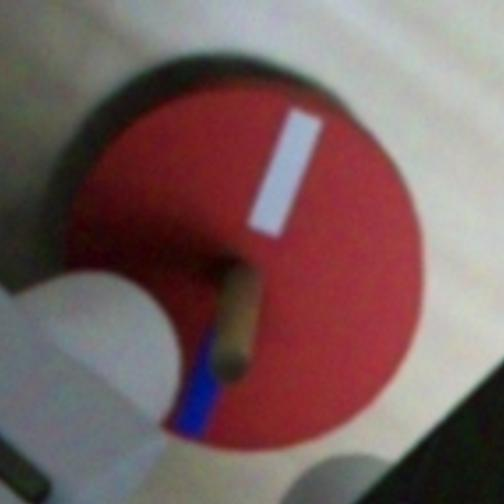

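Request:
move:
  target:
    - [0,0,0,0,0,0,-0.754,0,-0.576,-0.696,-0.714,-0.678,-0.226,-0.168,-0.754,0,-0.576,-0.696,-0.754,0,-0.576,-0.696,0.4,-0.6,-0.0068,-0.0077,-0.0017,-0.008,0.0125,0,-0.754,0.285,-0.576,-0.696,-0.714,-0.678,-0.226,-0.168,0.753,0,0.299,-0.261,-0.754,-0.285,-0.576,-0.696,0.4,-0.8]
    - [0,0,0,0,0,0,-0.754,0,-0.576,-0.696,-0.714,-0.678,-0.226,-0.168,-0.754,0,-0.576,-0.696,-0.754,0,-0.576,-0.696,0.4,-0.6,-0.0002,-0.0063,0.0725,-0.008,0.0125,0,-0.754,0.285,-0.576,-0.696,-0.714,-0.678,-0.226,-0.168,0.753,0,0.299,-0.261,-0.754,-0.285,-0.576,-0.696,0.4,-0.8]
  speed: 0.06
  cameras: ["cam_right_wrist"]

Request:
zoom_image:
  camera: "cam_right_wrist"
  region: [265, 30, 365, 130]

Scene clock: 2863.37 s.
left_arm: end_effector_position=(+0.3760, +0.1514, +0.2300) hand_goal=(-0.754, +0.000, -0.576, -0.696, -0.714, -0.678, -0.226, -0.168, -0.754, +0.000, -0.576, -0.696, -0.754, +0.000, -0.576, -0.696) hand_measured=(-0.754, +0.000, -0.576, -0.696, -0.714, -0.678, -0.224, -0.168, -0.754, +0.000, -0.576, -0.696, -0.754, +0.000, -0.576, -0.696) hand_current_ma=(+0, +0, +0, +0, +0, +0, +0, +0, +0, +0, +0, +0, +0, +0, +0, +0) hand_state=(goal, goal, goal, goal, goal, goal, goal, goal, goal, goal, goal, goal, goal, goal, goal, goal) hand_current_limit=0.40 hand_speed=-0.60 end_effector_quat_wxyz=(+0.000, +0.000, +1.000, +0.000) | right_arm: end_effector_position=(+0.5346, +0.6271, +0.1501) hand_goal=(-0.754, +0.284, -0.576, -0.696, -0.714, -0.678, -0.226, -0.168, +0.752, +0.000, +0.298, -0.262, -0.754, -0.286, -0.576, -0.696) hand_measured=(-0.752, +0.280, -0.574, -0.694, -0.714, -0.678, -0.222, -0.168, +0.744, +0.000, +0.296, -0.264, -0.754, -0.280, -0.578, -0.698) hand_current_ma=(+0, -1, +1, +1, +0, +0, +3, +0, -5, +0, -1, -1, +0, +2, -1, -1) hand_state=(goal, goal, goal, goal, goal, goal, goal, goal, goal, goal, goal, goal, goal, goal, goal, goal) hand_current_limit=0.40 hand_speed=-0.80 end_effector_quat_wxyz=(+0.141, +0.689, +0.711, +0.001) end_effector_velocity=(+0.001, +0.000, +0.005) end_effector_angular_velocity=(+0.001, -0.001, +0.000)
Joint positions: left_arm=[-0.281 -1.556 2.144 0.983 1.571 1.29] | right_arm=[0.826 -0.855 1.364 1.068 1.853 3.936]
Joint velocities: left_arm=[within noise] | right_arm=[-0.001 -0.004 -0.003 0.006 0 -0.001]
Joint torques (N m): left_arm=[-1.2 -38.82 -25.69 5.9 -3.74 -1.42] | right_arm=[12.17 -98.26 -39.38 6.65 3.02 -0.13]
Wrist force (N): left_arm=[-0.6 -0.2 0.7] | right_arm=[0.3 0.0 -1.7]
Wrist torque (N m): left_arm=[-0.09 0.11 -0.03] | right_arm=[0.20 -0.04 0.29]
Wrist force, peak (N): left_arm=[-0.2 -0.2 1.2] | right_arm=[0.3 1.0 -1.9]
Hand target: left_arm +0.3760, +0.1514, +0.2300; +0.000, +0.000, +1.000, +0.000 | right_arm +0.5345, +0.6273, +0.1504; +0.141, +0.689, +0.711, +0.001
Off the commanded pose: left_arm 0.000 m, 0 deg | right_arm 0.000 m, 0 deg.
move: done
Images, in order (width x height): cam_right_wrist 672x504.

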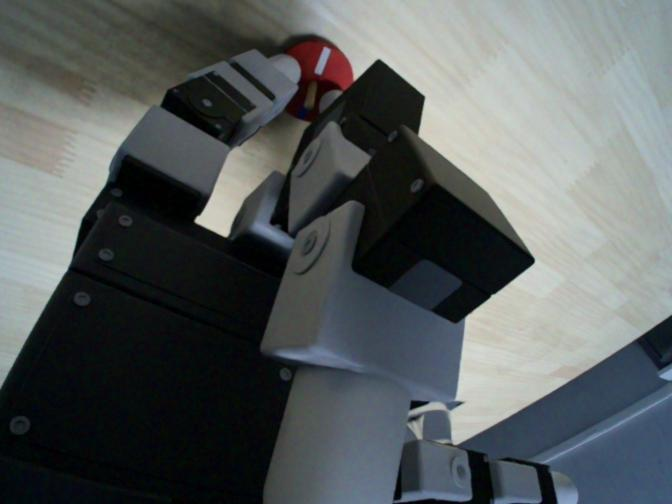

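Scaled by 5.040 from the camera's 672x504 image, which has a finer 960x720 frame.

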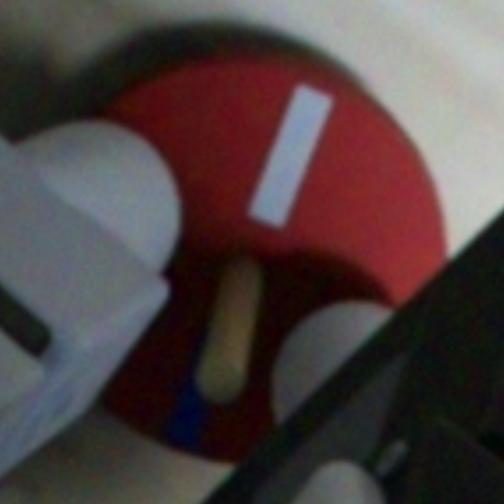

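Request:
move:
  target: [0,0,0,0,0,0,-0.754,0,-0.576,-0.696,-0.714,-0.678,-0.226,-0.168,-0.754,0,-0.576,-0.696,-0.754,0,-0.576,-0.696,0.4,-0.6,-0.0018,-0.0009,0,0,0,0,-0.754,0.335,-0.576,-0.696,-0.714,-0.678,-0.226,-0.168,0.753,0,0.299,-0.261,-0.754,-0.335,-0.576,-0.696,0.4,-0.9]
  speed: 0.02

Request:
move:
  target: [0,0,0,0,0,0,-0.754,0,-0.576,-0.696,-0.714,-0.678,-0.226,-0.168,-0.754,0,-0.576,-0.696,-0.754,0,-0.576,-0.696,0.4,-0.6,0,0,0.016,0,0,0,-0.754,0.335,-0.576,-0.696,-0.714,-0.678,-0.226,-0.168,0.753,0,0.299,-0.261,-0.754,-0.335,-0.576,-0.696,0.4,-0.9]
  speed: 0.004
  stop_force: 4

Request:
execute_actions:
  actions:
    - [[0,0,0,0,0,0,-0.754,0,-0.576,-0.696,-0.714,-0.678,-0.226,-0.168,-0.754,0,-0.576,-0.696,-0.754,0,-0.576,-0.696,0.4,-0.6,0,0,-0.0006,0,0,0,-0.754,0.335,-0.576,-0.696,-0.714,-0.678,-0.226,-0.168,0.753,0,0.299,-0.261,-0.754,-0.335,-0.576,-0.696,0.4,-0.9]]

Request:
execute_actions:
  actions:
    - [[0,0,0,0,0,0,-0.754,0,-0.576,-0.696,-0.714,-0.678,-0.226,-0.168,-0.754,0,-0.576,-0.696,-0.754,0,-0.576,-0.696,0.4,-0.6,0,0,0,0,0,0,-0.754,0.42,-0.576,-0.696,-0.714,-0.678,-0.226,-0.168,0.753,0,0.299,-0.261,-0.754,-0.42,-0.576,-0.696,0.4,-0.9]]
  cameras: ["cam_right_wrist"]

Request:
zoom_image:
  camera: "cam_right_wrist"
  region: [265, 30, 365, 130]

Scene clock: 2878.13 s.
left_arm: end_effector_position=(+0.3760, +0.1514, +0.2300) hand_goal=(-0.754, +0.000, -0.576, -0.696, -0.714, -0.678, -0.226, -0.168, -0.754, +0.000, -0.576, -0.696, -0.754, +0.000, -0.576, -0.696) hand_measured=(-0.754, +0.000, -0.576, -0.696, -0.714, -0.678, -0.224, -0.168, -0.754, +0.000, -0.576, -0.696, -0.754, +0.000, -0.576, -0.696) hand_current_ma=(+0, +0, +0, +0, +0, +0, +0, +0, +0, +0, +0, +0, +0, +0, +0, +0) hand_state=(goal, goal, goal, goal, goal, goal, goal, goal, goal, goal, goal, goal, goal, goal, goal, goal) hand_current_limit=0.40 hand_speed=-0.60 end_effector_quat_wxyz=(+0.000, +0.000, +1.000, +0.000) | right_arm: end_effector_position=(+0.5340, +0.6262, +0.1505) hand_goal=(-0.754, +0.334, -0.576, -0.696, -0.714, -0.678, -0.226, -0.168, +0.752, +0.000, +0.298, -0.262, -0.754, -0.336, -0.576, -0.696) hand_measured=(-0.752, +0.330, -0.574, -0.694, -0.714, -0.678, -0.222, -0.168, +0.744, +0.000, +0.296, -0.264, -0.754, -0.328, -0.578, -0.698) hand_current_ma=(+0, -1, +1, +1, +0, +0, +3, +0, -5, +0, -1, -1, +0, +3, -1, -1) hand_state=(goal, goal, goal, goal, goal, goal, goal, goal, goal, goal, goal, goal, goal, goal, goal, goal) hand_current_limit=0.40 hand_speed=-0.90 end_effector_quat_wxyz=(+0.141, +0.689, +0.711, +0.001)
Joint positions: left_arm=[-0.281 -1.556 2.144 0.983 1.571 1.29] | right_arm=[0.826 -0.858 1.367 1.067 1.853 3.936]
Joint torques (N m): left_arm=[0.06 -38.37 -26.35 5.85 -4.16 -1.04] | right_arm=[-18.68 -92.98 -27.69 1.16 -0.05 -4.28]
Wrist force (N): left_arm=[-0.1 -0.8 0.7] | right_arm=[0.1 0.5 -1.4]
Wrist torque (N m): left_arm=[-0.17 0.06 0.02] | right_arm=[0.24 -0.02 0.29]
Wrist force, peak (N): left_arm=[-0.6 -0.2 1.1] | right_arm=[0.4 0.6 -1.7]
Hand target: left_arm +0.3760, +0.1514, +0.2300; +0.000, +0.000, +1.000, +0.000 | right_arm +0.5340, +0.6262, +0.1505; +0.141, +0.689, +0.711, +0.001
Off the commanded pose: left_arm 0.000 m, 0 deg | right_arm 0.000 m, 0 deg.
move: done

Scene clock: 2880.07 s.
left_arm: end_effector_position=(+0.3760, +0.1514, +0.2300) hand_goal=(-0.754, +0.000, -0.576, -0.696, -0.714, -0.678, -0.226, -0.168, -0.754, +0.000, -0.576, -0.696, -0.754, +0.000, -0.576, -0.696) hand_measured=(-0.754, +0.000, -0.576, -0.696, -0.714, -0.678, -0.224, -0.168, -0.754, +0.000, -0.576, -0.696, -0.754, +0.000, -0.576, -0.696) hand_current_ma=(+0, +0, +0, +0, +0, +0, +0, +0, +0, +0, +0, +0, +0, +0, +0, +0) hand_state=(goal, goal, goal, goal, goal, goal, goal, goal, goal, goal, goal, goal, goal, goal, goal, goal) hand_current_limit=0.40 hand_speed=-0.60 end_effector_quat_wxyz=(+0.000, +0.000, +1.000, +0.000) | right_arm: end_effector_position=(+0.5351, +0.6251, +0.1453) hand_goal=(-0.754, +0.334, -0.576, -0.696, -0.714, -0.678, -0.226, -0.168, +0.752, +0.000, +0.298, -0.262, -0.754, -0.336, -0.576, -0.696) hand_measured=(-0.748, +0.332, -0.572, -0.694, -0.714, -0.678, -0.222, -0.168, +0.744, +0.000, +0.296, -0.264, -0.750, -0.328, -0.574, -0.696) hand_current_ma=(+4, -1, +2, +1, +0, +0, +3, +0, -5, +0, -1, -1, +1, +3, +0, +0) hand_state=(goal, goal, goal, goal, goal, goal, goal, goal, goal, goal, goal, goal, goal, goal, goal, goal) hand_current_limit=0.40 hand_speed=-0.90 end_effector_quat_wxyz=(+0.141, +0.689, +0.711, +0.001)
Joint positions: left_arm=[-0.281 -1.556 2.144 0.983 1.571 1.29] | right_arm=[0.824 -0.854 1.37 1.059 1.853 3.934]
Joint torques (N m): left_arm=[-1.7 -39.47 -26.16 6.44 -3.92 -1.21] | right_arm=[-5.14 -88.36 -34.42 6.42 1.02 -1.49]
Wrist force (N): left_arm=[-0.2 -0.2 0.8] | right_arm=[0.1 1.0 -5.6]
Wrist torque (N m): left_arm=[-0.10 0.06 0.00] | right_arm=[0.41 0.09 0.30]
Wrist force, peak (N): left_arm=[-0.2 -0.3 1.0] | right_arm=[0.2 0.9 -6.3]
Hand target: left_arm +0.3760, +0.1514, +0.2300; +0.000, +0.000, +1.000, +0.000 | right_arm +0.5351, +0.6252, +0.1454; +0.141, +0.689, +0.711, +0.001 (not the last commanded pose)
Off the commanded pose: left_arm 0.000 m, 0 deg | right_arm 0.004 m, 0 deg.
move: contact (right_arm)

Scene clock: 2880.77 s.
left_arm: end_effector_position=(+0.3760, +0.1514, +0.2300) hand_goal=(-0.754, +0.000, -0.576, -0.696, -0.714, -0.678, -0.226, -0.168, -0.754, +0.000, -0.576, -0.696, -0.754, +0.000, -0.576, -0.696) hand_measured=(-0.754, +0.000, -0.576, -0.696, -0.714, -0.678, -0.224, -0.168, -0.754, +0.000, -0.576, -0.696, -0.754, +0.000, -0.576, -0.696) hand_current_ma=(+0, +0, +0, +0, +0, +0, +0, +0, +0, +0, +0, +0, +0, +0, +0, +0) hand_state=(goal, goal, goal, goal, goal, goal, goal, goal, goal, goal, goal, goal, goal, goal, goal, goal) hand_current_limit=0.40 hand_speed=-0.60 end_effector_quat_wxyz=(+0.000, +0.000, +1.000, +0.000) | right_arm: end_effector_position=(+0.5350, +0.6252, +0.1458) hand_goal=(-0.754, +0.334, -0.576, -0.696, -0.714, -0.678, -0.226, -0.168, +0.752, +0.000, +0.298, -0.262, -0.754, -0.336, -0.576, -0.696) hand_measured=(-0.750, +0.332, -0.572, -0.694, -0.714, -0.678, -0.222, -0.168, +0.744, +0.000, +0.296, -0.264, -0.752, -0.328, -0.574, -0.696) hand_current_ma=(+1, -1, +2, +1, +0, +0, +3, +0, -5, +0, -1, -1, +1, +3, +0, +0) hand_state=(goal, goal, goal, goal, goal, goal, goal, goal, goal, goal, goal, goal, goal, goal, goal, goal) hand_current_limit=0.40 hand_speed=-0.90 end_effector_quat_wxyz=(+0.141, +0.689, +0.711, +0.001)
Joint positions: left_arm=[-0.281 -1.556 2.144 0.983 1.571 1.29] | right_arm=[0.824 -0.854 1.37 1.06 1.853 3.934]
Joint torques (N m): left_arm=[-2.93 -40.19 -26.62 6.16 -3.54 -1.29] | right_arm=[23.76 -99.28 -37.92 3.38 1.27 2.75]
Wrist force (N): left_arm=[-0.2 -0.4 0.8] | right_arm=[0.3 0.7 -1.9]
Wrist torque (N m): left_arm=[-0.12 0.06 0.00] | right_arm=[0.27 -0.07 0.31]
Wrist force, peak (N): left_arm=[-0.2 -0.6 0.9] | right_arm=[0.8 1.4 -5.3]
Hand target: left_arm +0.3760, +0.1514, +0.2300; +0.000, +0.000, +1.000, +0.000 | right_arm +0.5350, +0.6252, +0.1458; +0.141, +0.689, +0.711, +0.001
Off the commanded pose: left_arm 0.000 m, 0 deg | right_arm 0.000 m, 0 deg.
Step readings (end_effector_position of left_arm | right_arm):
0: (+0.3760, +0.1514, +0.2300) | (+0.5351, +0.6251, +0.1453)
1: (+0.3760, +0.1514, +0.2300) | (+0.5351, +0.6251, +0.1453)
2: (+0.3760, +0.1514, +0.2300) | (+0.5351, +0.6251, +0.1454)
4: (+0.3760, +0.1514, +0.2300) | (+0.5351, +0.6251, +0.1456)
8: (+0.3760, +0.1514, +0.2300) | (+0.5351, +0.6251, +0.1457)
15: (+0.3760, +0.1514, +0.2300) | (+0.5350, +0.6252, +0.1458)

Scene clock: 2881.47 s.
left_arm: end_effector_position=(+0.3760, +0.1514, +0.2300) hand_goal=(-0.754, +0.000, -0.576, -0.696, -0.714, -0.678, -0.226, -0.168, -0.754, +0.000, -0.576, -0.696, -0.754, +0.000, -0.576, -0.696) hand_measured=(-0.754, +0.000, -0.576, -0.696, -0.714, -0.678, -0.224, -0.168, -0.754, +0.000, -0.576, -0.696, -0.754, +0.000, -0.576, -0.696) hand_current_ma=(+0, +0, +0, +0, +0, +0, +0, +0, +0, +0, +0, +0, +0, +0, +0, +0) hand_state=(goal, goal, goal, goal, goal, goal, goal, goal, goal, goal, goal, goal, goal, goal, goal, goal) hand_current_limit=0.40 hand_speed=-0.60 end_effector_quat_wxyz=(+0.000, +0.000, +1.000, +0.000) | right_arm: end_effector_position=(+0.5350, +0.6252, +0.1458) hand_goal=(-0.754, +0.420, -0.576, -0.696, -0.714, -0.678, -0.226, -0.168, +0.752, +0.000, +0.298, -0.262, -0.754, -0.420, -0.576, -0.696) hand_measured=(-0.752, +0.356, -0.574, -0.694, -0.714, -0.678, -0.222, -0.168, +0.744, +0.000, +0.296, -0.264, -0.752, -0.356, -0.574, -0.696) hand_current_ma=(+0, -98, +1, +1, +0, +0, +3, +0, -5, +0, -1, -1, +0, +98, +0, +0) hand_state=(goal, blocked, goal, goal, goal, goal, goal, goal, goal, goal, goal, goal, goal, blocked, goal, goal) hand_current_limit=0.40 hand_speed=-0.90 end_effector_quat_wxyz=(+0.141, +0.689, +0.711, +0.001)
Joint positions: left_arm=[-0.281 -1.556 2.144 0.983 1.571 1.29] | right_arm=[0.824 -0.854 1.37 1.06 1.853 3.934]
Joint torques (N m): left_arm=[-4.71 -39.72 -26.22 5.96 -3.45 -1.03] | right_arm=[22.78 -99.18 -38.36 0.63 1.18 2.75]
Wrist force (N): left_arm=[-0.4 -0.4 0.7] | right_arm=[0.1 0.1 -1.3]
Wrist torque (N m): left_arm=[-0.11 0.09 -0.02] | right_arm=[0.20 -0.01 0.27]
Wrist force, peak (N): left_arm=[-0.4 -0.6 0.9] | right_arm=[0.8 0.6 -1.8]
Hand target: left_arm +0.3760, +0.1514, +0.2300; +0.000, +0.000, +1.000, +0.000 | right_arm +0.5350, +0.6252, +0.1458; +0.141, +0.689, +0.711, +0.001
Off the commanded pose: left_arm 0.000 m, 0 deg | right_arm 0.000 m, 0 deg.
Step readings (end_effector_position of left_arm | right_arm):
0: (+0.3760, +0.1514, +0.2300) | (+0.5350, +0.6252, +0.1458)
1: (+0.3760, +0.1514, +0.2300) | (+0.5350, +0.6252, +0.1458)
2: (+0.3760, +0.1514, +0.2300) | (+0.5350, +0.6252, +0.1458)
4: (+0.3760, +0.1514, +0.2300) | (+0.5350, +0.6252, +0.1458)
8: (+0.3760, +0.1514, +0.2300) | (+0.5350, +0.6252, +0.1458)
15: (+0.3760, +0.1514, +0.2300) | (+0.5350, +0.6252, +0.1458)
Images, in order (width x height): cam_right_wrist 672x504.

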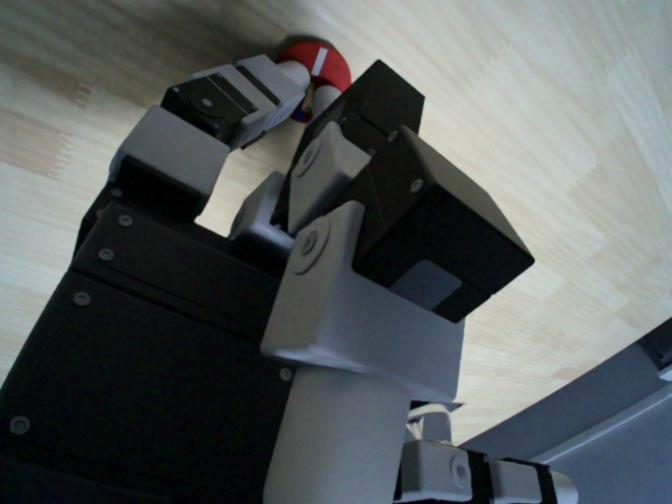

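Scaled by 5.040 from the camera's 672x504 image, which has a finer 960x720 frame.

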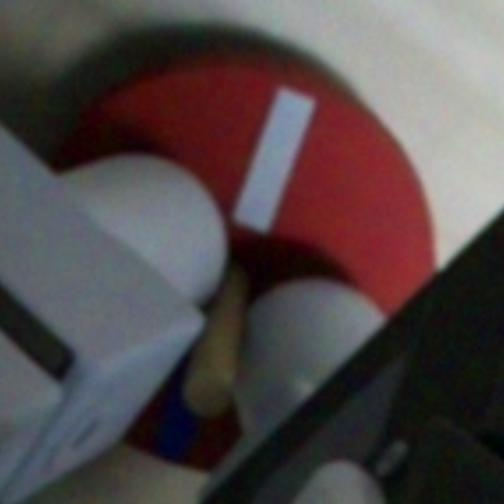

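Request:
move:
  target:
    - [0,0,0,0,0,0,-0.754,0,-0.576,-0.696,-0.714,-0.678,-0.226,-0.168,-0.754,0,-0.576,-0.696,-0.754,0,-0.576,-0.696,0.4,-0.6,-0.0027,0.0026,-0.0128,0,0,0,-0.754,0.425,-0.576,-0.696,-0.714,-0.678,-0.226,-0.168,0.753,0,0.299,-0.261,-0.754,-0.425,-0.576,-0.696,0.4,-0.9]
    - [0,0,0,0,0,0,-0.754,0,-0.576,-0.696,-0.714,-0.678,-0.226,-0.168,-0.754,0,-0.576,-0.696,-0.754,0,-0.576,-0.696,0.4,-0.6,-0.0353,0.0340,0.0258,0.0633,0.0641,0.0019,-0.754,0.425,-0.576,-0.696,-0.714,-0.678,-0.226,-0.168,0.753,0,0.299,-0.261,-0.754,-0.425,-0.576,-0.696,0.4,-0.9]
  speed: 0.04
  cameras: ["cam_right_wrist"]

Request:
zoom_image:
  camera: "cam_right_wrist"
  region: [265, 30, 365, 130]

Scene clock: 2899.30 s.
left_arm: end_effector_position=(+0.3760, +0.1514, +0.2300) hand_goal=(-0.754, +0.000, -0.576, -0.696, -0.714, -0.678, -0.226, -0.168, -0.754, +0.000, -0.576, -0.696, -0.754, +0.000, -0.576, -0.696) hand_measured=(-0.754, +0.000, -0.576, -0.696, -0.714, -0.678, -0.224, -0.168, -0.754, +0.000, -0.576, -0.696, -0.754, +0.000, -0.576, -0.696) hand_current_ma=(+0, +0, +0, +0, +0, +0, +0, +0, +0, +0, +0, +0, +0, +0, +0, +0) hand_state=(goal, goal, goal, goal, goal, goal, goal, goal, goal, goal, goal, goal, goal, goal, goal, goal) hand_current_limit=0.40 hand_speed=-0.60 end_effector_quat_wxyz=(+0.000, +0.000, +1.000, +0.000) | right_arm: end_effector_position=(+0.5585, +0.6024, +0.1391) hand_goal=(-0.754, +0.424, -0.576, -0.696, -0.714, -0.678, -0.226, -0.168, +0.752, +0.000, +0.298, -0.262, -0.754, -0.426, -0.576, -0.696) hand_measured=(-0.752, +0.356, -0.574, -0.694, -0.714, -0.678, -0.222, -0.168, +0.744, +0.000, +0.296, -0.264, -0.752, -0.356, -0.574, -0.696) hand_current_ma=(+0, -107, +1, +1, +0, +0, +3, +0, -5, +0, -1, -1, +0, +112, +0, +0) hand_state=(goal, blocked, goal, goal, goal, goal, goal, goal, goal, goal, goal, goal, goal, blocked, goal, goal) hand_current_limit=0.40 hand_speed=-0.90 end_effector_quat_wxyz=(-0.001, +0.698, +0.716, +0.000) end_effector_velocity=(-0.001, -0.001, -0.001) end_effector_angular_velocity=(-0.006, -0.001, +0.000)
Joint positions: left_arm=[-0.281 -1.556 2.144 0.983 1.571 1.29] | right_arm=[0.697 -0.899 1.401 1.07 1.57 3.812]
Joint velocities: left_arm=[within noise] | right_arm=[0.002 0.001 0.002 0.001 0.006 0.001]
Joint torques (N m): left_arm=[-4.82 -39.34 -25.35 6.21 -4.07 -1.03] | right_arm=[20.66 -87.75 -29.27 5.41 2.67 2.15]
Wrist force (N): left_arm=[-0.2 -0.3 0.8] | right_arm=[0.0 0.1 -1.1]
Wrist torque (N m): left_arm=[-0.11 0.07 0.00] | right_arm=[0.21 0.00 0.23]
Wrist force, peak (N): left_arm=[-0.4 -0.5 1.0] | right_arm=[0.4 0.7 -1.7]
Hand target: left_arm +0.3760, +0.1514, +0.2300; +0.000, +0.000, +1.000, +0.000 | right_arm +0.5584, +0.6025, +0.1391; +0.000, +0.698, +0.716, +0.000
Off the commanded pose: left_arm 0.000 m, 0 deg | right_arm 0.000 m, 0 deg.
move: done
Images, in order (width x height): cam_right_wrist 672x504.

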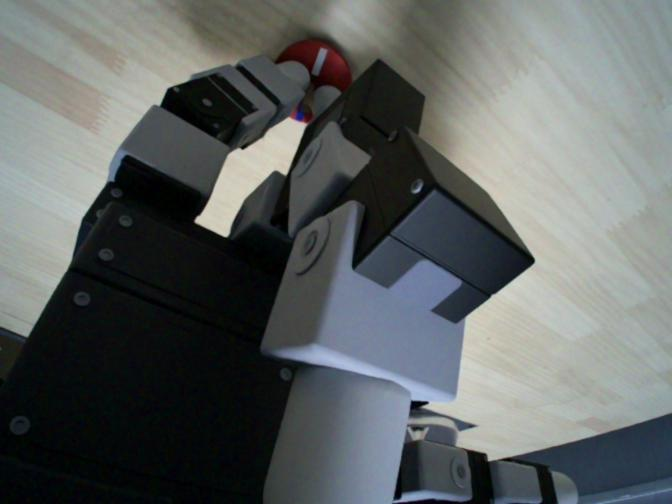

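Scaled by 5.040 from the camera's 672x504 image, which has a finer 960x720 frame.

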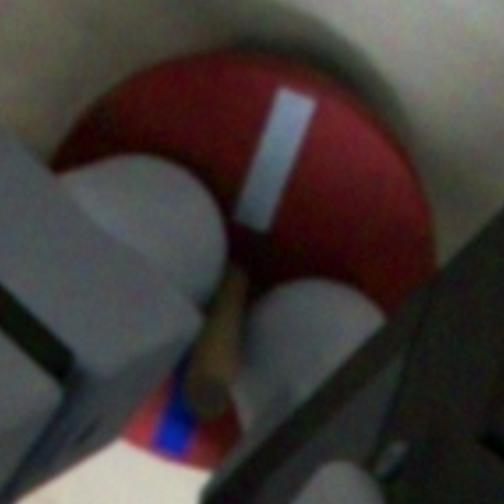

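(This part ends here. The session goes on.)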